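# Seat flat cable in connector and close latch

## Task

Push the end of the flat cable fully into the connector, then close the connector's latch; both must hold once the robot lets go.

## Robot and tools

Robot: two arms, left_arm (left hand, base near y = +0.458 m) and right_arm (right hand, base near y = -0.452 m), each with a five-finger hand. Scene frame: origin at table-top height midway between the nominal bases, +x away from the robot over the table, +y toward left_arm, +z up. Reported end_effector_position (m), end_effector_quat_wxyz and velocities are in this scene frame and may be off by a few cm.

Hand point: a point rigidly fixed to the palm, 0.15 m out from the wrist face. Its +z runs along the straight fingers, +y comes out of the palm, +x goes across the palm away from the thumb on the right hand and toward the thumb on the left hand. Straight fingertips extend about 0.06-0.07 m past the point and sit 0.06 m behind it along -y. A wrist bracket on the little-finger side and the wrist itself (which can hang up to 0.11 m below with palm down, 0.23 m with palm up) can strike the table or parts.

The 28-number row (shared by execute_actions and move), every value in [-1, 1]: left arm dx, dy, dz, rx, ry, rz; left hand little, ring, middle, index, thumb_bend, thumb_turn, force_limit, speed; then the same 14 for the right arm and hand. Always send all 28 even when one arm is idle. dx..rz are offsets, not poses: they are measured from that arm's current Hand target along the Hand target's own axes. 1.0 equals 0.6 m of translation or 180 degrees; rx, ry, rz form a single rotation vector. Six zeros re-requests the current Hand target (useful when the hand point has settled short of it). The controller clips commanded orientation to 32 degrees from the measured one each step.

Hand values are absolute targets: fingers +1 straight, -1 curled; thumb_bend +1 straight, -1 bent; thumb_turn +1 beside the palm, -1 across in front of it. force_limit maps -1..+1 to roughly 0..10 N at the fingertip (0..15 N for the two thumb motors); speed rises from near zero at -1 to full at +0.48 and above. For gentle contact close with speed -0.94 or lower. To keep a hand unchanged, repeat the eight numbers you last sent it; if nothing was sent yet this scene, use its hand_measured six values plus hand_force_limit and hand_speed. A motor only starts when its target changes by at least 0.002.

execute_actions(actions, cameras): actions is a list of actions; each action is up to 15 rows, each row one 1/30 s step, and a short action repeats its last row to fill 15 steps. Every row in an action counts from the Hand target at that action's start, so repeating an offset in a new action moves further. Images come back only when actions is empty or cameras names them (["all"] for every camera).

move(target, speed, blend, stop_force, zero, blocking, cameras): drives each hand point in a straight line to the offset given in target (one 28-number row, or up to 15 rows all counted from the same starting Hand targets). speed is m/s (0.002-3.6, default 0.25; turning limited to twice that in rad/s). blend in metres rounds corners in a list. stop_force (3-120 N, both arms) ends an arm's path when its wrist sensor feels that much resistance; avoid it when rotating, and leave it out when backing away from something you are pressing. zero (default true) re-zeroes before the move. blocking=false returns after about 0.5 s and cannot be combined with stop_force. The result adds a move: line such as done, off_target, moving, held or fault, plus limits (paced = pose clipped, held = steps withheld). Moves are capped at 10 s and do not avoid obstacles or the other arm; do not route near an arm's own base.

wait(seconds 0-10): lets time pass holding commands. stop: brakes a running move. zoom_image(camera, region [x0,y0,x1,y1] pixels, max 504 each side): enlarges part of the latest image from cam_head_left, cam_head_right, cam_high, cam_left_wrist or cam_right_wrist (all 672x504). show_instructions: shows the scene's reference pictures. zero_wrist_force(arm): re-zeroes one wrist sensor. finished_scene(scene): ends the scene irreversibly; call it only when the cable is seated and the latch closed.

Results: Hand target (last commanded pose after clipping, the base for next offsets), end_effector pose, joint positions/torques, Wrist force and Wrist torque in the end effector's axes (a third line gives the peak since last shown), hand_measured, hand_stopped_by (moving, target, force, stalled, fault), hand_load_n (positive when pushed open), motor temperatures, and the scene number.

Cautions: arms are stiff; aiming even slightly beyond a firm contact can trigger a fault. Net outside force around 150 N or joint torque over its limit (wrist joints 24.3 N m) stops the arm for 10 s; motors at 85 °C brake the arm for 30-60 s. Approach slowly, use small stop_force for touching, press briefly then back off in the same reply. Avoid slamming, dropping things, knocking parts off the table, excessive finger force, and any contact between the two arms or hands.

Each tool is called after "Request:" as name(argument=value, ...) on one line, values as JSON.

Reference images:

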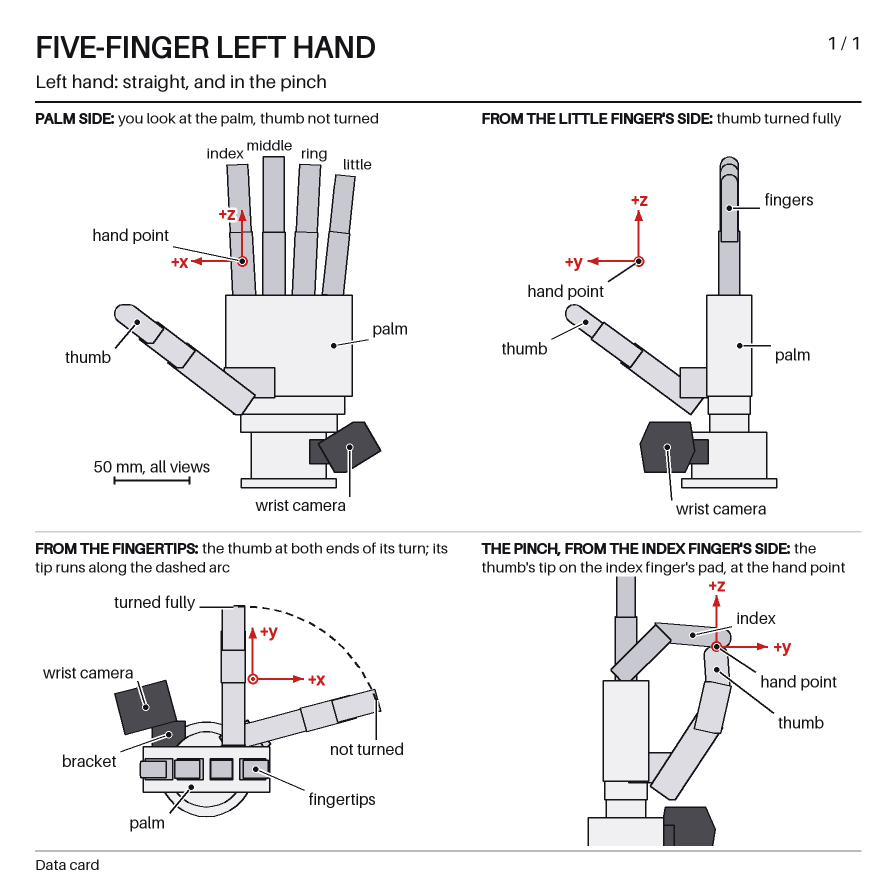

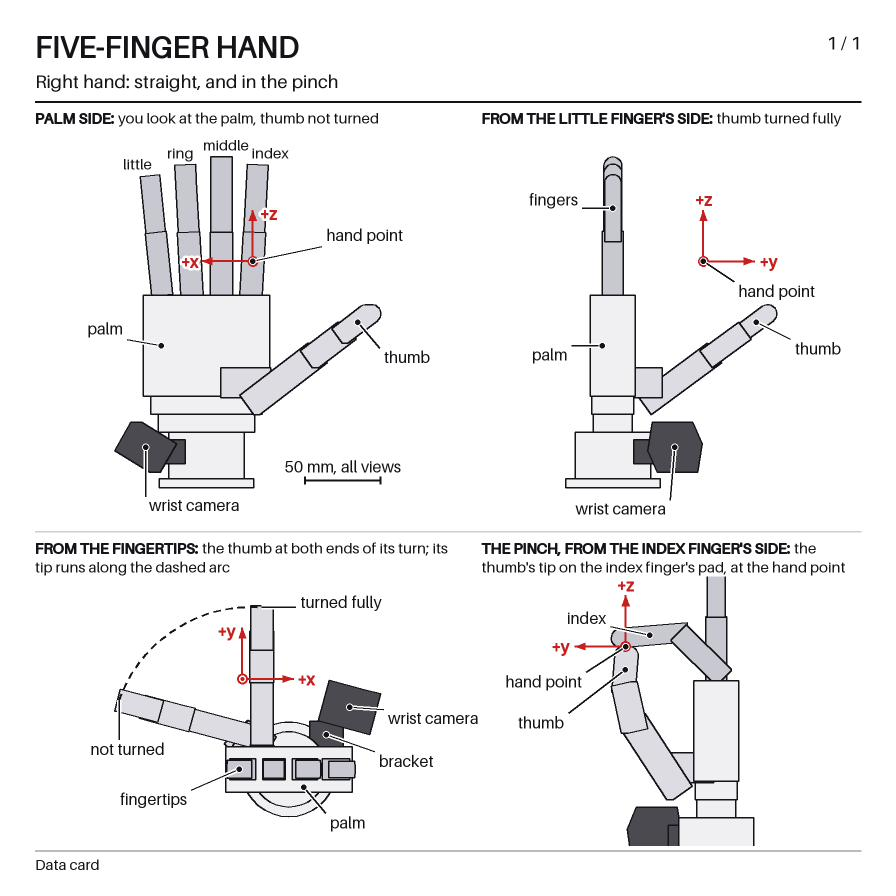

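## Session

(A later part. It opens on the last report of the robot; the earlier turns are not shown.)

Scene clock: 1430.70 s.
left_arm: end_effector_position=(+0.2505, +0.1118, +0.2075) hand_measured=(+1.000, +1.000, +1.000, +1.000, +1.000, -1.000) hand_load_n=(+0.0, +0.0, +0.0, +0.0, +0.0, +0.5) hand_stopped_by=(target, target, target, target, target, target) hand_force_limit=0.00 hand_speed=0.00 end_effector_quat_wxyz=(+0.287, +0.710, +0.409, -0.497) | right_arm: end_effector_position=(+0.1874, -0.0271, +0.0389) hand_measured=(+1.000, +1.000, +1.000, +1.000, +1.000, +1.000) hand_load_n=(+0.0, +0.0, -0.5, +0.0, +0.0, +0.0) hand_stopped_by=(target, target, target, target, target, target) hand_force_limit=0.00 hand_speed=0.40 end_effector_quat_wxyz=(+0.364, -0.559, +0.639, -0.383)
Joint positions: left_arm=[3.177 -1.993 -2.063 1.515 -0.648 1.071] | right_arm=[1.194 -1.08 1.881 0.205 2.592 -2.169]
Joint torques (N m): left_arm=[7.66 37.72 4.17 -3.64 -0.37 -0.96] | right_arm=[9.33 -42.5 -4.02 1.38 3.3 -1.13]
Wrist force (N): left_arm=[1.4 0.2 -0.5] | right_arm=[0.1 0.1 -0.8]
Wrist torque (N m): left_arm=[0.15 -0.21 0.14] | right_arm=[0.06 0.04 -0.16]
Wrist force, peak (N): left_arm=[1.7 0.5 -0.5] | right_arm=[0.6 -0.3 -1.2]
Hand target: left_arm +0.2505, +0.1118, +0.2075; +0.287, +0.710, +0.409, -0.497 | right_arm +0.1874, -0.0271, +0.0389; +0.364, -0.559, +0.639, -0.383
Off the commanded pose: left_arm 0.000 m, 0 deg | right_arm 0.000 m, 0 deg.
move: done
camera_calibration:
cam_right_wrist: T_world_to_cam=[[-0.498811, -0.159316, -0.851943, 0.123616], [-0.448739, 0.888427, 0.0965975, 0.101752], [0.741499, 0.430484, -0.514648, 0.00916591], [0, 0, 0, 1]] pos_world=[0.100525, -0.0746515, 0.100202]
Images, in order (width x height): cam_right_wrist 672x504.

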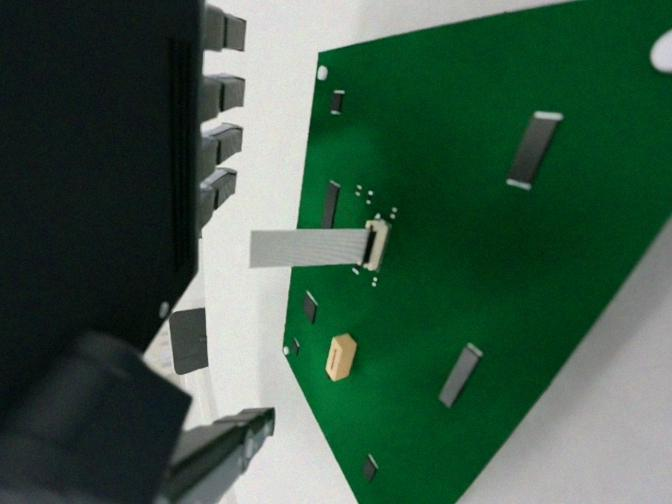

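Request:
move(target=[[0,0,0,0,0,0,1,1,1,1,1,-1,0,0,0.0961,-0.1393,-0.2193,0,0,0,1,1,1,1,1,1,0,0.4],[0,0,0,0,0,0,1,1,1,1,1,-1,0,0,0.0531,-0.1211,-0.2903,-0.2709,-0.014,-0.0356,1,1,1,1,1,1,0,0.4]], blend=[0.02,0], cameras=[])

Request:
move(target=[[0,0,0,0,0,0,1,1,1,1,1,-1,0,0,-0.0533,-0.0146,0.1420,0,0,0,1,1,1,1,1,1,0,0.4],[0,0,0,0,0,0,1,1,1,1,1,-1,0,0,-0.0533,-0.0239,0.1445,0,0,0,1,1,1,1,1,1,0,0.4]], speed=0.12, blend=[0.002,0], cameras=["cam_right_wrist"])

Scene clock: 1542.80 s.
left_arm: end_effector_position=(+0.2505, +0.1118, +0.2075) hand_measured=(+1.000, +1.000, +1.000, +1.000, +1.000, -1.000) hand_load_n=(+0.0, +0.0, +0.0, +0.0, +0.0, +0.5) hand_stopped_by=(target, target, target, target, target, target) hand_force_limit=0.00 hand_speed=0.00 end_effector_quat_wxyz=(+0.287, +0.710, +0.409, -0.497) | right_arm: end_effector_position=(+0.0599, -0.0502, +0.1797) hand_measured=(+1.000, +1.000, +1.000, +1.000, +1.000, +1.000) hand_load_n=(+0.0, +0.0, +0.0, -0.5, +0.0, +0.0) hand_stopped_by=(target, target, target, target, target, target) hand_force_limit=0.00 hand_speed=0.40 end_effector_quat_wxyz=(-0.093, +0.701, -0.701, +0.093)
Joint positions: left_arm=[3.177 -1.993 -2.063 1.515 -0.648 1.071] | right_arm=[0.988 -1.365 1.693 1.088 1.785 -2.203]
Joint torques (N m): left_arm=[7.68 37.57 4.43 -3.6 -0.35 -0.96] | right_arm=[4.05 -36.08 -8.25 0.63 -0.56 1.14]
Wrist force (N): left_arm=[1.5 0.1 -0.4] | right_arm=[-0.1 0.2 -0.7]
Wrist torque (N m): left_arm=[0.13 -0.20 0.15] | right_arm=[0.12 0.11 -0.09]
Wrist force, peak (N): left_arm=[1.9 0.3 -0.5] | right_arm=[1.2 -0.7 -1.7]
Hand target: left_arm +0.2505, +0.1118, +0.2075; +0.287, +0.710, +0.409, -0.497 | right_arm +0.0598, -0.0502, +0.1798; -0.093, +0.701, -0.701, +0.093
Off the commanded pose: left_arm 0.000 m, 0 deg | right_arm 0.000 m, 0 deg.
move: done
No camera images: "cameras" was empty.

Scene clock: 1544.00 s.
left_arm: end_effector_position=(+0.2505, +0.1118, +0.2075) hand_measured=(+1.000, +1.000, +1.000, +1.000, +1.000, -1.000) hand_load_n=(+0.0, +0.0, +0.0, +0.0, +0.0, +0.0) hand_stopped_by=(target, target, target, target, target, target) hand_force_limit=0.00 hand_speed=0.00 end_effector_quat_wxyz=(+0.287, +0.710, +0.409, -0.497) | right_arm: end_effector_position=(+0.0963, -0.0181, +0.0998) hand_measured=(+1.000, +1.000, +1.000, +1.000, +1.000, +1.000) hand_load_n=(+0.0, +0.0, +0.0, +0.0, +0.0, +0.0) hand_stopped_by=(target, target, target, target, target, target) hand_force_limit=0.00 hand_speed=0.40 end_effector_quat_wxyz=(-0.093, +0.701, -0.701, +0.093)
Joint positions: left_arm=[3.177 -1.993 -2.063 1.515 -0.648 1.071] | right_arm=[0.96 -1.196 1.686 0.919 1.78 -2.231]
Joint torques (N m): left_arm=[7.7 38.13 4.55 -3.63 -0.31 -0.92] | right_arm=[8.8 -39.57 -8.21 3.32 0.76 2.04]
Wrist force (N): left_arm=[1.4 0.1 -0.6] | right_arm=[0.0 0.3 -0.9]
Wrist torque (N m): left_arm=[0.15 -0.19 0.14] | right_arm=[0.14 0.11 -0.07]
Wrist force, peak (N): left_arm=[1.9 0.0 -0.8] | right_arm=[0.6 0.4 -1.8]
Hand target: left_arm +0.2505, +0.1118, +0.2075; +0.287, +0.710, +0.409, -0.497 | right_arm +0.0963, -0.0181, +0.0998; -0.093, +0.701, -0.701, +0.093
Off the commanded pose: left_arm 0.000 m, 0 deg | right_arm 0.000 m, 0 deg.
move: done
camera_calibration:
cam_right_wrist: T_world_to_cam=[[-0.949336, -0.244358, -0.197611, 0.108061], [-0.309508, 0.835962, 0.453179, -0.00297089], [0.0544568, 0.491382, -0.86924, 0.206781], [0, 0, 0, 1]] pos_world=[0.0904056, -0.0727191, 0.202442]
Images, in order (width x height): cam_right_wrist 672x504.

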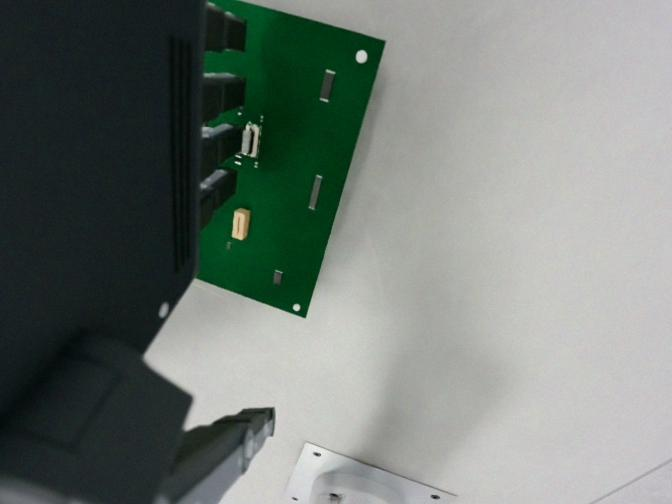

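Request:
move(target=[0,0,0,0,0,0,1,1,1,1,1,-1,0,0,0,0.00604,0.02254,0,0,0,1,1,1,1,1,1,0,0.4], speed=0.01, stop_force=10, cameras=[])

Request:
move(target=[0,0,0,0,0,0,1,1,1,1,1,-1,0,0,0,0.0081,-0.0022,0,0,0,1,1,1,1,1,1,0,0.4], speed=0.004, stop_force=15, cameras=["cam_right_wrist"])

Scene clock: 1552.53 s.
left_arm: end_effector_position=(+0.2505, +0.1118, +0.2075) hand_measured=(+1.000, +1.000, +1.000, +1.000, +1.000, -1.000) hand_load_n=(+0.0, +0.0, +0.0, +0.0, +0.0, +0.5) hand_stopped_by=(target, target, target, target, target, target) hand_force_limit=0.00 hand_speed=0.00 end_effector_quat_wxyz=(+0.287, +0.710, +0.409, -0.497) | right_arm: end_effector_position=(+0.0963, -0.0181, +0.0881) hand_measured=(+1.000, +1.000, +1.000, +1.000, +1.000, +1.000) hand_load_n=(+0.0, +0.0, +0.5, +0.0, +0.0, +0.0) hand_stopped_by=(target, target, target, target, target, target) hand_force_limit=0.00 hand_speed=0.40 end_effector_quat_wxyz=(-0.093, +0.701, -0.701, +0.093)
Joint positions: left_arm=[3.177 -1.993 -2.063 1.515 -0.648 1.071] | right_arm=[0.961 -1.182 1.701 0.891 1.78 -2.231]
Joint torques (N m): left_arm=[7.31 37.48 4.6 -3.57 -0.43 -1.01] | right_arm=[4.91 -37.63 -19.88 4.1 -2.68 -1.29]
Wrist force (N): left_arm=[1.6 0.1 -0.5] | right_arm=[0.0 -5.7 -8.7]
Wrist torque (N m): left_arm=[0.13 -0.22 0.15] | right_arm=[0.71 0.27 -0.20]
Wrist force, peak (N): left_arm=[1.7 0.4 -0.7] | right_arm=[0.2 -9.7 -14.7]
Hand target: left_arm +0.2505, +0.1118, +0.2075; +0.287, +0.710, +0.409, -0.497 | right_arm +0.0963, -0.0181, +0.0881; -0.093, +0.701, -0.701, +0.093 (not the last commanded pose)
Off the commanded pose: left_arm 0.000 m, 0 deg | right_arm 0.002 m, 0 deg.
move: contact (right_arm)
No camera images: "cameras" was empty.

Scene clock: 1554.37 s.
left_arm: end_effector_position=(+0.2505, +0.1118, +0.2075) hand_measured=(+1.000, +1.000, +1.000, +1.000, +1.000, -1.000) hand_load_n=(+0.0, +0.0, +0.0, +0.0, +0.0, +0.5) hand_stopped_by=(target, target, target, target, target, target) hand_force_limit=0.00 hand_speed=0.00 end_effector_quat_wxyz=(+0.287, +0.710, +0.409, -0.497) | right_arm: end_effector_position=(+0.0912, -0.0181, +0.0881) hand_measured=(+1.000, +1.000, +1.000, +1.000, +1.000, +1.000) hand_load_n=(+0.0, -0.5, +0.0, +0.0, +0.0, +0.0) hand_stopped_by=(target, target, target, target, target, target) hand_force_limit=0.00 hand_speed=0.40 end_effector_quat_wxyz=(-0.093, +0.701, -0.701, +0.093)
Joint positions: left_arm=[3.177 -1.993 -2.063 1.515 -0.648 1.071] | right_arm=[0.971 -1.185 1.706 0.891 1.782 -2.221]
Joint torques (N m): left_arm=[7.82 37.87 4.79 -3.54 -0.45 -1.05] | right_arm=[-2.16 -37.78 -13.84 4.05 2.09 -1.06]
Wrist force (N): left_arm=[1.6 0.1 -0.5] | right_arm=[0.1 0.5 -1.0]
Wrist torque (N m): left_arm=[0.14 -0.23 0.15] | right_arm=[0.13 0.10 -0.06]
Wrist force, peak (N): left_arm=[1.6 0.2 -0.8] | right_arm=[0.3 -5.6 -8.8]
Hand target: left_arm +0.2505, +0.1118, +0.2075; +0.287, +0.710, +0.409, -0.497 | right_arm +0.0913, -0.0181, +0.0881; -0.093, +0.701, -0.701, +0.093
Off the commanded pose: left_arm 0.000 m, 0 deg | right_arm 0.000 m, 0 deg.
move: done
camera_calibration:
cam_right_wrist: T_world_to_cam=[[-0.949266, -0.244489, -0.197787, 0.100925], [-0.309706, 0.835926, 0.453111, 0.000779335], [0.0545544, 0.491379, -0.869236, 0.196879], [0, 0, 0, 1]] pos_world=[0.0853055, -0.0727186, 0.190743]
Images, in order (width x height): cam_right_wrist 672x504.

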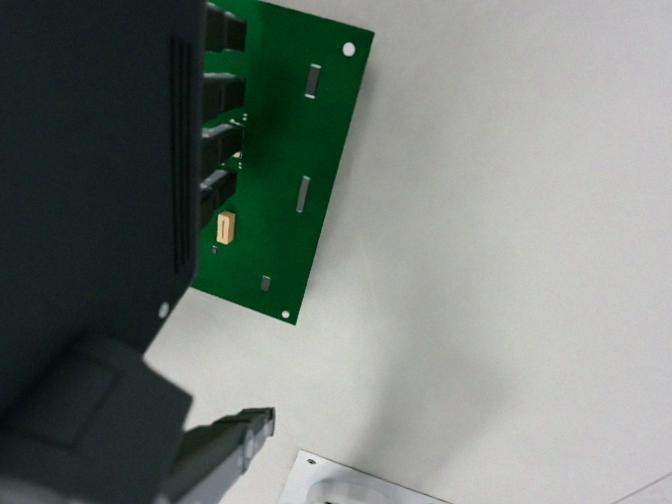

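Request:
move(target=[0,0,0,0,0,0,1,1,1,1,1,-1,0,0,0,-0.0124,-0.0172,0,0,0,1,1,1,1,1,1,0,0.4], speed=0.1, cameras=["cam_right_wrist"])

Request:
zoom_image(camera="cam_right_wrist", region=[230, 110, 280, 155])

Scene clock: 1569.70 s.
left_arm: end_effector_position=(+0.2505, +0.1118, +0.2075) hand_measured=(+1.000, +1.000, +1.000, +1.000, +1.000, -1.000) hand_load_n=(+0.0, +0.0, +0.0, +0.0, +0.0, +0.0) hand_stopped_by=(target, target, target, target, target, target) hand_force_limit=0.00 hand_speed=0.00 end_effector_quat_wxyz=(+0.287, +0.710, +0.409, -0.497) | right_arm: end_effector_position=(+0.0958, -0.0181, +0.1002) hand_measured=(+1.000, +1.000, +1.000, +1.000, +1.000, +1.000) hand_load_n=(+0.0, +0.0, +0.0, +0.0, +0.0, +0.0) hand_stopped_by=(target, target, target, target, target, target) hand_force_limit=0.00 hand_speed=0.40 end_effector_quat_wxyz=(-0.093, +0.701, -0.701, +0.093)
Joint positions: left_arm=[3.177 -1.993 -2.063 1.515 -0.648 1.071] | right_arm=[0.962 -1.196 1.687 0.92 1.781 -2.23]
Joint torques (N m): left_arm=[7.11 37.42 4.75 -3.51 -0.31 -1.05] | right_arm=[1.78 -24.43 -6.86 0.21 -1.24 0.17]
Wrist force (N): left_arm=[1.6 0.2 -0.5] | right_arm=[0.0 0.4 -0.7]
Wrist torque (N m): left_arm=[0.16 -0.23 0.15] | right_arm=[0.13 0.10 0.15]
Wrist force, peak (N): left_arm=[1.8 0.4 -0.7] | right_arm=[0.1 0.7 -1.4]
Hand target: left_arm +0.2505, +0.1118, +0.2075; +0.287, +0.710, +0.409, -0.497 | right_arm +0.0958, -0.0181, +0.1000; -0.093, +0.701, -0.701, +0.093
Off the commanded pose: left_arm 0.000 m, 0 deg | right_arm 0.000 m, 0 deg.
move: done
camera_calibration:
cam_right_wrist: T_world_to_cam=[[-0.949259, -0.244433, -0.197887, 0.107709], [-0.309708, 0.835919, 0.453122, -0.00328133], [0.0546591, 0.491418, -0.869207, 0.207134], [0, 0, 0, 1]] pos_world=[0.0899054, -0.0727188, 0.202843]
Images, in order (width x height): cam_right_wrist 672x504.

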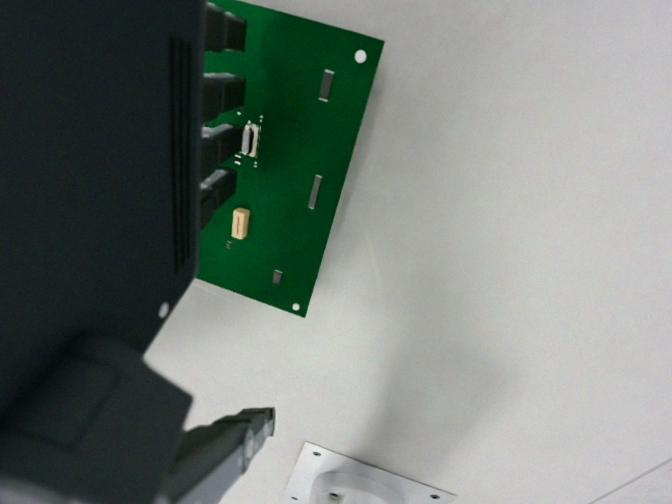

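Scaled by 10.080 from the camera's 672x504 image, which has a finer 960x720 frame.

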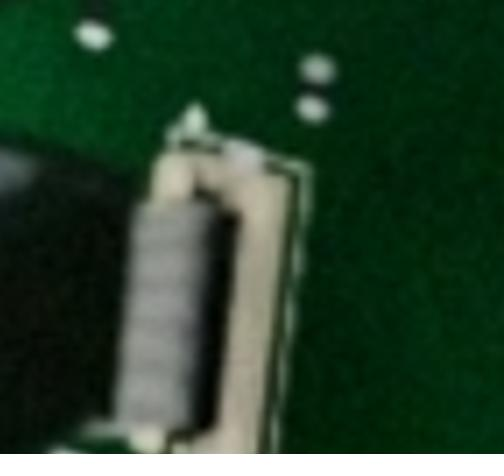

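Request:
move(target=[0,0,0,0,0,0,1,1,1,1,1,-1,0,0,0,0.00589,0.02517,0,0,0,1,1,1,1,1,1,0,0.4], speed=0.006, stop_force=35, cameras=[])

Request:
move(target=[0,0,0,0,0,0,1,1,1,1,1,-1,0,0,0,-0.00432,-0.0161,0,0,0,1,1,1,1,1,1,0,0.4], speed=0.1, cameras=["cam_right_wrist"])

Request:
zoom_image(camera="cam_right_wrist", region=[230, 110, 280, 155])

Scene clock: 1613.33 s.
left_arm: end_effector_position=(+0.2505, +0.1118, +0.2075) hand_measured=(+1.000, +1.000, +1.000, +1.000, +1.000, -1.000) hand_load_n=(+0.0, +0.0, +0.0, +0.0, +0.0, +0.0) hand_stopped_by=(target, target, target, target, target, target) hand_force_limit=0.00 hand_speed=0.00 end_effector_quat_wxyz=(+0.287, +0.710, +0.409, -0.497) | right_arm: end_effector_position=(+0.0962, -0.0181, +0.0871) hand_measured=(+1.000, +1.000, +1.000, +1.000, +1.000, +1.000) hand_load_n=(+0.0, +0.0, +2.0, +0.0, +0.0, +0.0) hand_stopped_by=(target, target, target, target, target, target) hand_force_limit=0.00 hand_speed=0.40 end_effector_quat_wxyz=(-0.093, +0.701, -0.701, +0.093)
Joint positions: left_arm=[3.177 -1.993 -2.063 1.515 -0.648 1.071] | right_arm=[0.961 -1.181 1.702 0.888 1.78 -2.231]
Joint torques (N m): left_arm=[7.2 38 4.57 -3.56 -0.28 -0.97] | right_arm=[-6.66 -25.61 -13.06 2.88 -2.27 -0.69]
Wrist force (N): left_arm=[1.4 0.0 -0.6] | right_arm=[0.8 -13.5 -34.9]
Wrist torque (N m): left_arm=[0.14 -0.20 0.14] | right_arm=[2.45 0.81 -0.10]
Wrist force, peak (N): left_arm=[1.7 0.2 -0.8] | right_arm=[0.7 -14.6 -40.2]
Hand target: left_arm +0.2505, +0.1118, +0.2075; +0.287, +0.710, +0.409, -0.497 | right_arm +0.0962, -0.0181, +0.0871; -0.093, +0.701, -0.701, +0.093 (not the last commanded pose)
Off the commanded pose: left_arm 0.000 m, 0 deg | right_arm 0.003 m, 0 deg.
move: contact (right_arm)
No camera images: "cameras" was empty.

Scene clock: 1614.03 s.
left_arm: end_effector_position=(+0.2505, +0.1118, +0.2075) hand_measured=(+1.000, +1.000, +1.000, +1.000, +1.000, -1.000) hand_load_n=(+0.0, +0.0, +0.0, +0.0, +0.0, +0.5) hand_stopped_by=(target, target, target, target, target, target) hand_force_limit=0.00 hand_speed=0.00 end_effector_quat_wxyz=(+0.287, +0.710, +0.409, -0.497) | right_arm: end_effector_position=(+0.0962, -0.0181, +0.0972) hand_measured=(+1.000, +1.000, +1.000, +1.000, +1.000, +1.000) hand_load_n=(+0.0, -0.5, -0.5, +0.0, +0.0, +0.0) hand_stopped_by=(target, target, target, target, target, target) hand_force_limit=0.00 hand_speed=0.40 end_effector_quat_wxyz=(-0.093, +0.701, -0.701, +0.093)
Joint positions: left_arm=[3.177 -1.993 -2.063 1.515 -0.648 1.071] | right_arm=[0.961 -1.193 1.69 0.913 1.78 -2.231]
Joint torques (N m): left_arm=[7.51 37.48 4.53 -3.42 -0.26 -0.98] | right_arm=[-2.03 -25.31 -9.07 -0.1 2.3 0.84]
Wrist force (N): left_arm=[1.5 0.1 -0.4] | right_arm=[0.2 0.8 -0.8]
Wrist torque (N m): left_arm=[0.14 -0.21 0.14] | right_arm=[0.15 0.08 0.17]
Wrist force, peak (N): left_arm=[1.6 0.2 -0.6] | right_arm=[0.7 -14.0 -35.0]
Hand target: left_arm +0.2505, +0.1118, +0.2075; +0.287, +0.710, +0.409, -0.497 | right_arm +0.0962, -0.0181, +0.0971; -0.093, +0.701, -0.701, +0.093
Off the commanded pose: left_arm 0.000 m, 0 deg | right_arm 0.000 m, 0 deg.
move: done
camera_calibration:
cam_right_wrist: T_world_to_cam=[[-0.949256, -0.244426, -0.19791, 0.107405], [-0.309718, 0.835876, 0.453194, -0.00184565], [0.0546562, 0.491494, -0.869164, 0.204507], [0, 0, 0, 1]] pos_world=[0.0902054, -0.0727188, 0.199843]
Images, in order (width x height): cam_right_wrist 672x504.

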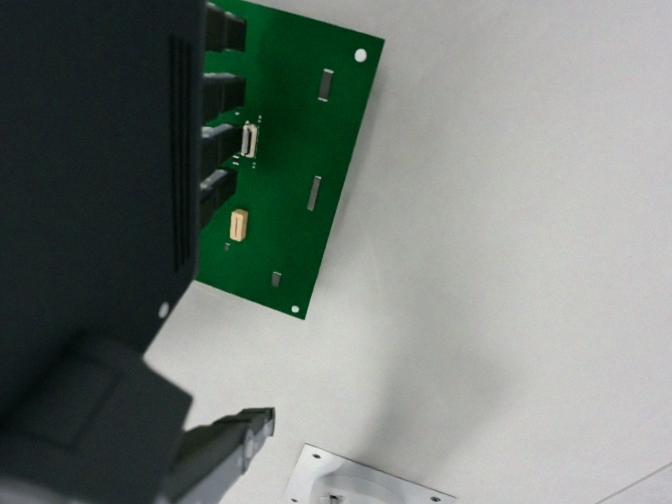

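Scaled by 10.080 from the camera's 672x504 image, which has a finer 960x720 frame.

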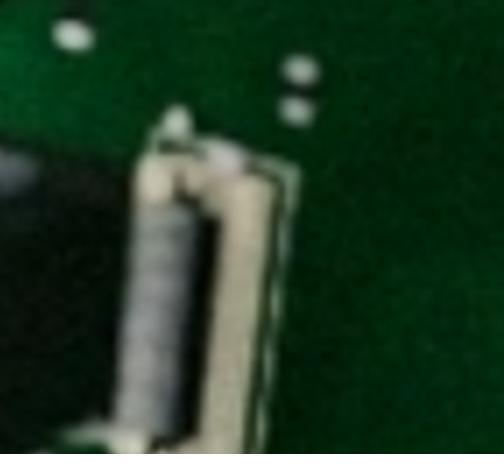

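Request:
move(target=[[0,0,0,0,0,0,1,1,1,1,1,-1,0,0,0,0.0132,-0.00354,0,0,0,1,1,1,1,1,1,0,0.4],[0,0,0,0,0,0,1,1,1,1,1,-1,0,0,0,0.01743,0.01224,0,0,0,1,1,1,1,1,1,0,0.4]], speed=0.03, stop_force=10, cameras=[])

Request:
move(target=[0,0,0,0,0,0,1,1,1,1,1,-1,0,0,0,-0.0161,0.00432,0,0,0,1,1,1,1,1,1,0,0.4], speed=0.004, stop_force=20, cameras=[])

Scene clock: 1696.97 s.
left_arm: end_effector_position=(+0.2505, +0.1118, +0.2075) hand_measured=(+1.000, +1.000, +1.000, +1.000, +1.000, -1.000) hand_load_n=(+0.0, +0.0, +0.0, +0.0, +0.0, +0.0) hand_stopped_by=(target, target, target, target, target, target) hand_force_limit=0.00 hand_speed=0.00 end_effector_quat_wxyz=(+0.287, +0.710, +0.409, -0.497) | right_arm: end_effector_position=(+0.0880, -0.0181, +0.0873) hand_measured=(+1.000, +1.000, +1.000, +1.000, +1.000, +1.000) hand_load_n=(+0.0, +0.0, +0.0, +0.0, +0.0, +0.0) hand_stopped_by=(target, target, target, target, target, target) hand_force_limit=0.00 hand_speed=0.40 end_effector_quat_wxyz=(-0.093, +0.701, -0.701, +0.093)
Joint positions: left_arm=[3.177 -1.993 -2.063 1.515 -0.648 1.071] | right_arm=[0.977 -1.186 1.71 0.889 1.783 -2.214]
Joint torques (N m): left_arm=[7.44 37.76 4.57 -3.48 -0.25 -1.02] | right_arm=[-9.18 -41.11 -23.08 4.18 -1.72 -1.86]
Wrist force (N): left_arm=[1.4 -0.1 -0.6] | right_arm=[0.0 0.4 -0.7]
Wrist torque (N m): left_arm=[0.12 -0.19 0.14] | right_arm=[0.14 0.11 0.10]
Wrist force, peak (N): left_arm=[1.8 0.3 -0.5] | right_arm=[-0.2 0.5 -1.5]
Hand target: left_arm +0.2505, +0.1118, +0.2075; +0.287, +0.710, +0.409, -0.497 | right_arm +0.0880, -0.0181, +0.0873; -0.093, +0.701, -0.701, +0.093
Off the commanded pose: left_arm 0.000 m, 0 deg | right_arm 0.000 m, 0 deg.
move: done
No camera images: "cameras" was empty.

Scene clock: 1699.97 s.
left_arm: end_effector_position=(+0.2505, +0.1118, +0.2075) hand_measured=(+1.000, +1.000, +1.000, +1.000, +1.000, -1.000) hand_load_n=(+0.0, +0.0, +0.0, +0.0, +0.0, +0.5) hand_stopped_by=(target, target, target, target, target, target) hand_force_limit=0.00 hand_speed=0.00 end_effector_quat_wxyz=(+0.287, +0.710, +0.409, -0.497) | right_arm: end_effector_position=(+0.0955, -0.0181, +0.0873) hand_measured=(+1.000, +1.000, +0.998, +1.000, +1.000, +1.000) hand_load_n=(+0.0, +0.0, -15.5, +0.0, +0.0, +0.0) hand_stopped_by=(target, target, target, target, target, target) hand_force_limit=0.00 hand_speed=0.40 end_effector_quat_wxyz=(-0.093, +0.701, -0.701, +0.093)
Joint positions: left_arm=[3.177 -1.993 -2.063 1.515 -0.648 1.071] | right_arm=[0.962 -1.182 1.703 0.889 1.781 -2.229]
Joint torques (N m): left_arm=[7.1 37.58 5.38 -3.48 -0.28 -0.96] | right_arm=[2.53 -34.79 -7.33 -1.7 5.3 2.1]
Wrist force (N): left_arm=[1.3 0.2 -0.6] | right_arm=[-0.2 16.6 -20.2]
Wrist torque (N m): left_arm=[0.16 -0.18 0.13] | right_arm=[0.98 0.45 0.43]
Wrist force, peak (N): left_arm=[1.7 0.2 -0.7] | right_arm=[0.2 17.1 -20.0]
Hand target: left_arm +0.2505, +0.1118, +0.2075; +0.287, +0.710, +0.409, -0.497 | right_arm +0.0955, -0.0181, +0.0873; -0.093, +0.701, -0.701, +0.093 (not the last commanded pose)
Off the commanded pose: left_arm 0.000 m, 0 deg | right_arm 0.002 m, 0 deg.
move: contact (right_arm)
No camera images: "cameras" was empty.

Request:
move(target=[0,0,0,0,0,0,1,1,1,1,1,-1,0,0,0,-0.00548,-0.02045,0,0,0,1,1,1,1,1,1,0,0.4], speed=0.1, cameras=["cam_right_wrist"])

Request:
zoom_image(camera="cam_right_wrist", region=[230, 110, 280, 155])

Scene clock: 1707.53 s.
left_arm: end_effector_position=(+0.2505, +0.1118, +0.2075) hand_measured=(+1.000, +1.000, +1.000, +1.000, +1.000, -1.000) hand_load_n=(+0.0, +0.0, +0.0, +0.0, +0.0, +0.0) hand_stopped_by=(target, target, target, target, target, target) hand_force_limit=0.00 hand_speed=0.00 end_effector_quat_wxyz=(+0.287, +0.710, +0.409, -0.497) | right_arm: end_effector_position=(+0.0955, -0.0181, +0.1002) hand_measured=(+1.000, +1.000, +1.000, +1.000, +1.000, +1.000) hand_load_n=(+0.0, +0.0, -0.5, +0.0, +0.0, +0.0) hand_stopped_by=(target, target, target, target, target, target) hand_force_limit=0.00 hand_speed=0.40 end_effector_quat_wxyz=(-0.093, +0.701, -0.701, +0.093)
Joint positions: left_arm=[3.177 -1.993 -2.063 1.515 -0.648 1.071] | right_arm=[0.962 -1.197 1.687 0.92 1.781 -2.229]
Joint torques (N m): left_arm=[7.79 37.76 5.28 -3.34 -0.3 -1.04] | right_arm=[4.03 -21.37 -7.41 -0.6 -1.6 1.96]
Wrist force (N): left_arm=[1.4 -0.1 -0.6] | right_arm=[0.3 0.8 -0.9]
Wrist torque (N m): left_arm=[0.11 -0.20 0.14] | right_arm=[0.19 0.07 0.10]
Wrist force, peak (N): left_arm=[1.9 0.3 -0.6] | right_arm=[-0.3 16.5 -20.2]
Hand target: left_arm +0.2505, +0.1118, +0.2075; +0.287, +0.710, +0.409, -0.497 | right_arm +0.0955, -0.0181, +0.1000; -0.093, +0.701, -0.701, +0.093
Off the commanded pose: left_arm 0.000 m, 0 deg | right_arm 0.000 m, 0 deg.
move: done
camera_calibration:
cam_right_wrist: T_world_to_cam=[[-0.949219, -0.244438, -0.198074, 0.107458], [-0.309814, 0.835805, 0.45326, -0.00340129], [0.0547572, 0.49161, -0.869092, 0.207133], [0, 0, 0, 1]] pos_world=[0.0896054, -0.0727188, 0.202844]
Images, in order (width x height): cam_right_wrist 672x504.

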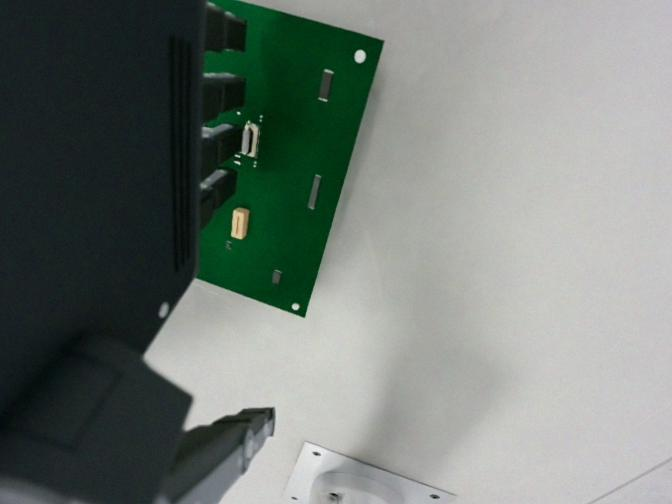

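Scaled by 10.080 from the camera's 672x504 image, which has a finer 960x720 frame.

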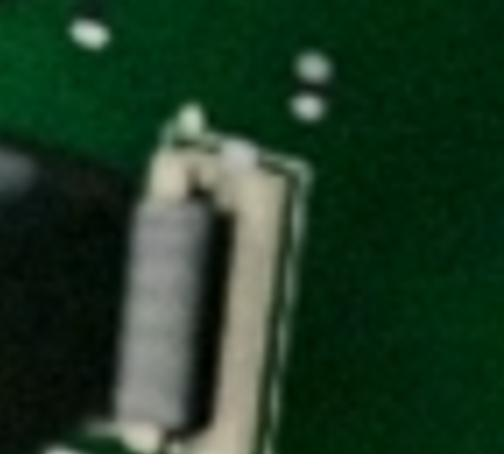

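Request:
move(target=[0,0,0,0,0,0,1,1,1,1,1,-1,0,0,0,-0.0145,0.00389,0,0,0,1,1,1,1,1,1,0,0.4], speed=0.02, stop_force=4, cameras=["cam_right_wrist"])

Request:
zoom_image(camera="cam_right_wrist", region=[215, 100, 280, 160])

Scene clock: 1736.80 s.
left_arm: end_effector_position=(+0.2505, +0.1118, +0.2075) hand_measured=(+1.000, +1.000, +1.000, +1.000, +1.000, -1.000) hand_load_n=(+0.0, +0.0, +0.0, +0.0, +0.0, +0.5) hand_stopped_by=(target, target, target, target, target, target) hand_force_limit=0.00 hand_speed=0.00 end_effector_quat_wxyz=(+0.287, +0.710, +0.409, -0.497) | right_arm: end_effector_position=(+0.1045, -0.0181, +0.1000) hand_measured=(+1.000, +1.000, +1.000, +1.000, +1.000, +1.000) hand_load_n=(+0.0, +0.0, +0.0, +0.0, +0.0, +0.0) hand_stopped_by=(target, target, target, target, target, target) hand_force_limit=0.00 hand_speed=0.40 end_effector_quat_wxyz=(-0.093, +0.701, -0.701, +0.093)
Joint positions: left_arm=[3.177 -1.993 -2.063 1.515 -0.648 1.071] | right_arm=[0.944 -1.19 1.678 0.919 1.778 -2.247]
Joint torques (N m): left_arm=[6.99 37.45 4.97 -3.49 -0.25 -1] | right_arm=[8.98 -41.57 -6.94 3.88 2.32 1.96]
Wrist force (N): left_arm=[1.6 0.3 -0.6] | right_arm=[-0.1 0.6 -1.2]
Wrist torque (N m): left_arm=[0.17 -0.22 0.14] | right_arm=[0.19 0.11 0.06]
Wrist force, peak (N): left_arm=[1.8 0.4 -0.4] | right_arm=[0.1 0.6 -1.2]
Hand target: left_arm +0.2505, +0.1118, +0.2075; +0.287, +0.710, +0.409, -0.497 | right_arm +0.1045, -0.0181, +0.1000; -0.093, +0.701, -0.701, +0.093
Off the commanded pose: left_arm 0.000 m, 0 deg | right_arm 0.000 m, 0 deg.
move: done
camera_calibration:
cam_right_wrist: T_world_to_cam=[[-0.949256, -0.244426, -0.19791, 0.115933], [-0.309718, 0.835876, 0.453194, -0.000512963], [0.0546562, 0.491494, -0.869164, 0.206482], [0, 0, 0, 1]] pos_world=[0.0986054, -0.0727188, 0.202643]
Images, in order (width x height): cam_right_wrist 672x504.

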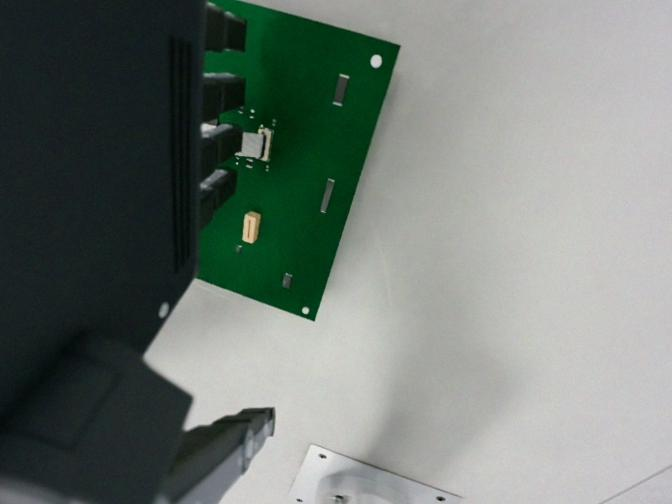

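Scaled by 7.754 from the camera's 672x504 image, which has a finer 960x720 frame.

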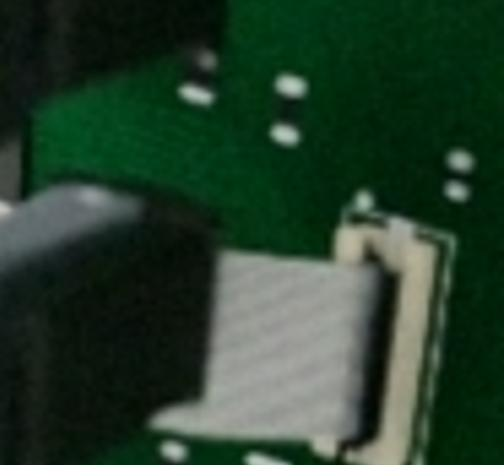

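Request:
move(target=[[0,0,0,0,0,0,1,1,1,1,1,-1,0,0,0,0.02657,-0.00712,0,0,0,1,1,1,1,1,1,0,0.4],[0,0,0,0,0,0,1,1,1,1,1,-1,0,0,0,-0.01013,-0.14397,0,0,0,1,1,1,1,1,1,0,0.4],[0,0,0,0,0,0,1,1,1,1,1,-1,0,0,0,-0.07725,-0.14323,-0.0833,0,0,1,1,1,1,1,1,0,0.4]], speed=0.1, blend=[0.005,0.01,0], cameras=["cam_right_wrist"])

Scene clock: 1772.07 s.
left_arm: end_effector_position=(+0.2505, +0.1118, +0.2075) hand_measured=(+1.000, +1.000, +1.000, +1.000, +1.000, -1.000) hand_load_n=(+0.0, +0.0, +0.0, +0.0, +0.0, +0.5) hand_stopped_by=(target, target, target, target, target, target) hand_force_limit=0.00 hand_speed=0.00 end_effector_quat_wxyz=(+0.287, +0.710, +0.409, -0.497) | right_arm: end_effector_position=(+0.1269, -0.0182, +0.1950) hand_measured=(+1.000, +1.000, +1.000, +1.000, +1.000, +1.000) hand_load_n=(+0.0, +0.0, +0.0, +0.0, +0.0, +0.0) hand_stopped_by=(target, target, target, target, target, target) hand_force_limit=0.00 hand_speed=0.40 end_effector_quat_wxyz=(-0.001, +0.707, -0.707, +0.000)
Joint positions: left_arm=[3.177 -1.993 -2.063 1.515 -0.648 1.071] | right_arm=[0.789 -1.165 1.442 1.291 1.572 -2.386]
Joint torques (N m): left_arm=[7.41 37.57 6.02 -3.4 -0.19 -1.02] | right_arm=[7.75 -44.03 -6.81 0.07 2.31 1.93]
Wrist force (N): left_arm=[1.5 0.2 -0.7] | right_arm=[0.1 0.7 -0.4]
Wrist torque (N m): left_arm=[0.16 -0.22 0.14] | right_arm=[0.22 0.09 -0.04]
Wrist force, peak (N): left_arm=[1.7 0.4 -0.8] | right_arm=[0.2 1.6 -0.2]
Hand target: left_arm +0.2505, +0.1118, +0.2075; +0.287, +0.710, +0.409, -0.497 | right_arm +0.1269, -0.0182, +0.1951; -0.001, +0.707, -0.707, +0.000
Off the commanded pose: left_arm 0.000 m, 0 deg | right_arm 0.000 m, 0 deg.
move: done
camera_calibration:
cam_right_wrist: T_world_to_cam=[[-0.968103, -0.244571, 0.0544145, 0.109136], [-0.182044, 0.835832, 0.517924, -0.0653708], [-0.17215, 0.491498, -0.853694, 0.31363], [0, 0, 0, 1]] pos_world=[0.147746, -0.0728183, 0.295663]
Images, in order (width x height): cam_right_wrist 672x504.

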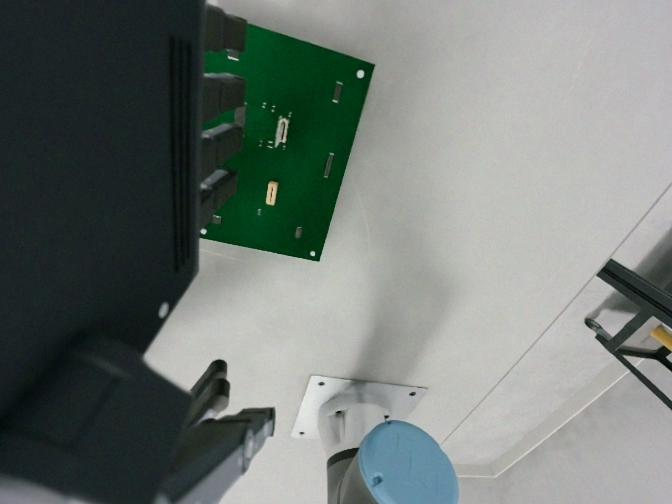

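Request:
zoom_image(camera="cam_right_wrist", region=[255, 105, 310, 155])

Scaled by 9.164 from the camera's 672x504 image, which has a finer 960x720 frame.

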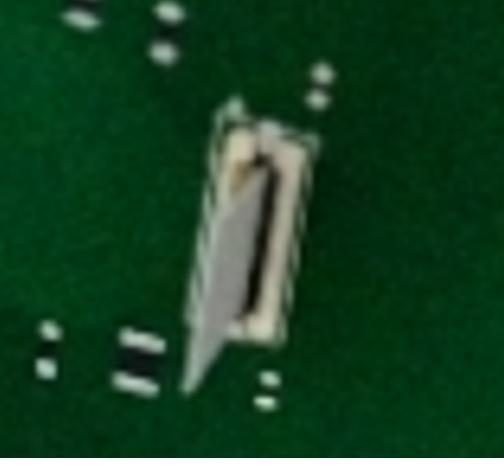

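Request:
move(target=[[0,0,0,0,0,0,1,1,1,1,1,-1,0,0,0,0,0.1333,0,0,0,1,1,1,1,1,1,0,0.4],[0,0,0,0,0,0,1,1,1,1,1,-1,0,0,0,0.02,0.1333,0,0,0,1,1,1,1,1,1,0,0.4]], speed=0.05, stop_force=8, cameras=["cam_right_wrist"])

Request:
zoom_image(camera="cam_right_wrist", region=[215, 90, 285, 150])

Scene clock: 1781.60 s.
left_arm: end_effector_position=(+0.2505, +0.1118, +0.2075) hand_measured=(+1.000, +1.000, +1.000, +1.000, +1.000, -1.000) hand_load_n=(+0.0, +0.0, +0.0, +0.0, +0.0, +0.5) hand_stopped_by=(target, target, target, target, target, target) hand_force_limit=0.00 hand_speed=0.00 end_effector_quat_wxyz=(+0.287, +0.710, +0.409, -0.497) | right_arm: end_effector_position=(+0.1150, -0.0181, +0.1151) hand_measured=(+1.000, +1.000, +1.000, +1.000, +1.000, +1.000) hand_load_n=(+0.0, +0.0, +0.0, +0.0, +0.0, +0.0) hand_stopped_by=(target, target, target, target, target, target) hand_force_limit=0.00 hand_speed=0.40 end_effector_quat_wxyz=(-0.001, +0.707, -0.707, +0.000)
Joint positions: left_arm=[3.177 -1.993 -2.063 1.515 -0.648 1.071] | right_arm=[0.808 -1.109 1.579 1.099 1.572 -2.367]
Joint torques (N m): left_arm=[7.44 38.08 5.27 -3.33 -0.13 -1.08] | right_arm=[-9.55 -20.78 -23.43 4.45 2.04 -1.93]
Wrist force (N): left_arm=[1.5 -0.2 -0.6] | right_arm=[0.2 0.4 -1.0]
Wrist torque (N m): left_arm=[0.12 -0.22 0.15] | right_arm=[0.22 0.10 0.18]
Wrist force, peak (N): left_arm=[1.8 0.2 -0.7] | right_arm=[-0.1 1.3 -0.8]
Hand target: left_arm +0.2505, +0.1118, +0.2075; +0.287, +0.710, +0.409, -0.497 | right_arm +0.1150, -0.0181, +0.1150; -0.001, +0.707, -0.707, +0.000
Off the commanded pose: left_arm 0.000 m, 0 deg | right_arm 0.000 m, 0 deg.
move: done
camera_calibration:
cam_right_wrist: T_world_to_cam=[[-0.968085, -0.244656, 0.0543628, 0.10199], [-0.182142, 0.835807, 0.51793, -0.0262286], [-0.172151, 0.491498, -0.853694, 0.243322], [0, 0, 0, 1]] pos_world=[0.135846, -0.0727179, 0.215763]
Images, in order (width x height): cam_right_wrist 672x504.

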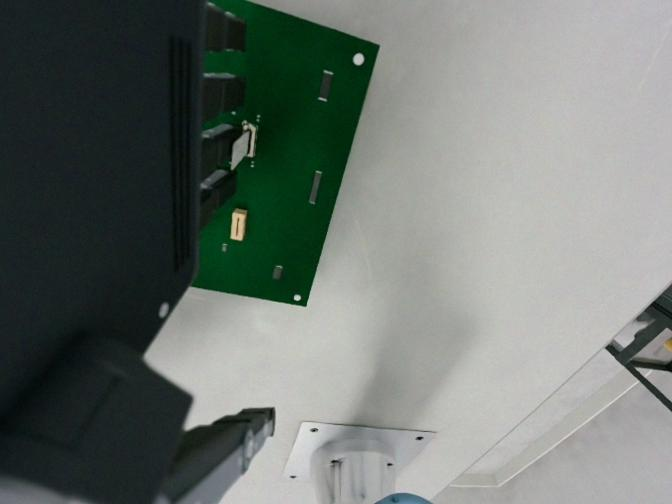

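Scaled by 7.200 from the camera's 672x504 image, which has a finer 960x720 frame.

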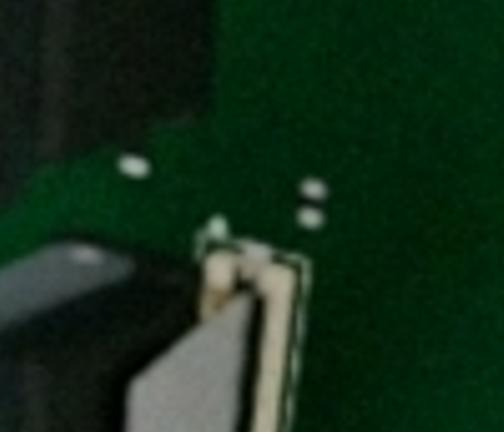

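Request:
move(target=[0,0,0,0,0,0,1,1,1,1,1,-1,0,0,0,0,0.0233,0,0,0,1,1,1,1,1,1,0,0.4], speed=0.008, stop_force=6, cameras=["cam_right_wrist"])

Request:
zoom_image(camera="cam_right_wrist", region=[215, 90, 285, 150])

Scene clock: 1788.30 s.
left_arm: end_effector_position=(+0.2505, +0.1118, +0.2075) hand_measured=(+1.000, +1.000, +1.000, +1.000, +1.000, -1.000) hand_load_n=(+0.0, +0.0, +0.0, +0.0, +0.0, +0.5) hand_stopped_by=(target, target, target, target, target, target) hand_force_limit=0.00 hand_speed=0.00 end_effector_quat_wxyz=(+0.287, +0.710, +0.409, -0.497) | right_arm: end_effector_position=(+0.1151, -0.0181, +0.1023) hand_measured=(+1.000, +1.000, +1.000, +1.000, +1.000, +1.000) hand_load_n=(+0.0, -0.5, +0.5, +0.0, +0.0, +0.0) hand_stopped_by=(target, target, target, target, target, target) hand_force_limit=0.00 hand_speed=0.40 end_effector_quat_wxyz=(-0.001, +0.707, -0.707, +0.000)
Joint positions: left_arm=[3.177 -1.993 -2.063 1.515 -0.648 1.071] | right_arm=[0.808 -1.095 1.594 1.07 1.572 -2.367]
Joint torques (N m): left_arm=[6.94 37.43 5.89 -3.23 -0.22 -1.05] | right_arm=[-7.47 -41.99 -21.57 4.16 1.97 -1.89]
Wrist force (N): left_arm=[1.4 0.3 -0.6] | right_arm=[0.2 -0.8 -6.9]
Wrist torque (N m): left_arm=[0.18 -0.20 0.13] | right_arm=[0.60 0.22 0.16]
Wrist force, peak (N): left_arm=[1.7 0.4 -0.8] | right_arm=[-0.2 -1.5 -13.8]
Hand target: left_arm +0.2505, +0.1118, +0.2075; +0.287, +0.710, +0.409, -0.497 | right_arm +0.1151, -0.0181, +0.1023; -0.001, +0.707, -0.707, +0.000 (not the last commanded pose)
Off the commanded pose: left_arm 0.000 m, 0 deg | right_arm 0.001 m, 0 deg.
move: contact (right_arm)
camera_calibration:
cam_right_wrist: T_world_to_cam=[[-0.968085, -0.244656, 0.0543628, 0.102686], [-0.182142, 0.835807, 0.51793, -0.0195991], [-0.172151, 0.491498, -0.853694, 0.232395], [0, 0, 0, 1]] pos_world=[0.135846, -0.0727179, 0.202963]
Images, in order (width x height): cam_right_wrist 672x504.

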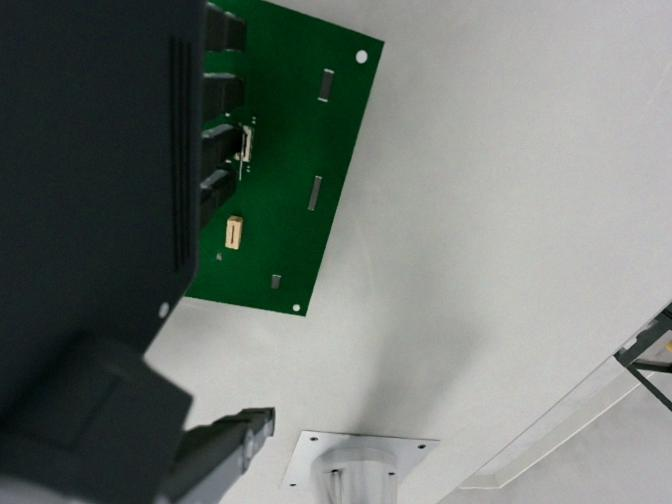

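Scaled by 7.200 from the camera's 672x504 image, which has a finer 960x720 frame.

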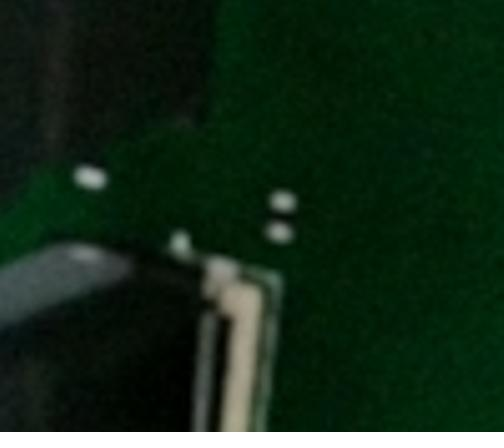

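Request:
move(target=[[0,0,0,0,0,0,1,1,1,1,1,-1,0,0,0,0,-0.0011,0,0,0,1,1,1,1,1,1,0,0.4],[0,0,0,0,0,0,1,1,1,1,1,-1,0,0,0,0.015,-0.0011,0,0,0,1,1,1,1,1,1,0,0.4]], speed=0.004, stop_force=18, cameras=["cam_right_wrist"])

Request:
zoom_image(camera="cam_right_wrist", region=[215, 90, 285, 150])

Scene clock: 1797.57 s.
left_arm: end_effector_position=(+0.2505, +0.1118, +0.2075) hand_measured=(+1.000, +1.000, +1.000, +1.000, +1.000, -1.000) hand_load_n=(+0.0, +0.0, +0.0, +0.0, +0.0, +0.0) hand_stopped_by=(target, target, target, target, target, target) hand_force_limit=0.00 hand_speed=0.00 end_effector_quat_wxyz=(+0.287, +0.710, +0.409, -0.497) | right_arm: end_effector_position=(+0.1134, -0.0181, +0.1030) hand_measured=(+1.000, +1.000, +1.000, +1.000, +1.000, +1.000) hand_load_n=(+0.5, +0.0, +2.5, +0.0, +0.0, +0.0) hand_stopped_by=(target, target, target, target, target, target) hand_force_limit=0.00 hand_speed=0.40 end_effector_quat_wxyz=(-0.001, +0.707, -0.707, +0.000)
Joint positions: left_arm=[3.177 -1.993 -2.063 1.515 -0.648 1.071] | right_arm=[0.81 -1.098 1.596 1.071 1.572 -2.364]
Joint torques (N m): left_arm=[7.35 37.85 5.63 -3.29 -0.18 -0.82] | right_arm=[-3.59 -19.2 -18.09 7.67 -1.28 -2.11]
Wrist force (N): left_arm=[1.5 0.3 -0.5] | right_arm=[0.4 -18.6 -1.5]
Wrist torque (N m): left_arm=[0.17 -0.22 0.14] | right_arm=[0.62 0.15 -0.39]
Wrist force, peak (N): left_arm=[1.7 0.2 -0.7] | right_arm=[-0.3 -20.2 -2.7]
Hand target: left_arm +0.2505, +0.1118, +0.2075; +0.287, +0.710, +0.409, -0.497 | right_arm +0.1134, -0.0181, +0.1030; -0.001, +0.707, -0.707, +0.000 (not the last commanded pose)
Off the commanded pose: left_arm 0.000 m, 0 deg | right_arm 0.007 m, 0 deg.
move: contact (right_arm); path passed 1 of 2 targets
camera_calibration:
cam_right_wrist: T_world_to_cam=[[-0.968122, -0.244551, 0.0541755, 0.101053], [-0.182136, 0.835783, 0.51797, -0.0202821], [-0.171949, 0.491591, -0.853681, 0.232678], [0, 0, 0, 1]] pos_world=[0.134146, -0.0727183, 0.203664]
Images, in order (width x height): cam_right_wrist 672x504.

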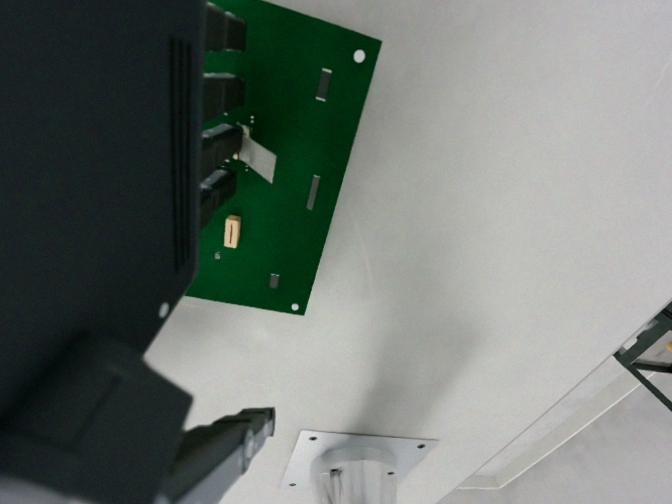

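Scaled by 7.200 from the camera's 672x504 image, which has a finer 960x720 frame.

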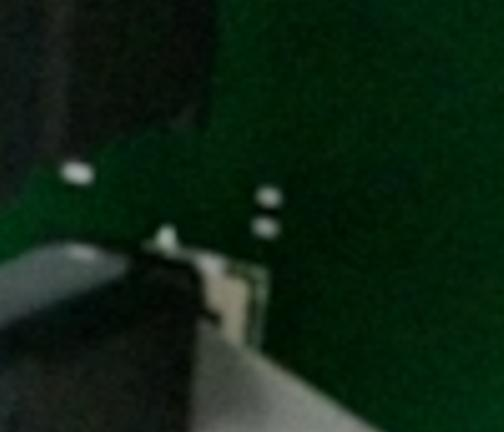

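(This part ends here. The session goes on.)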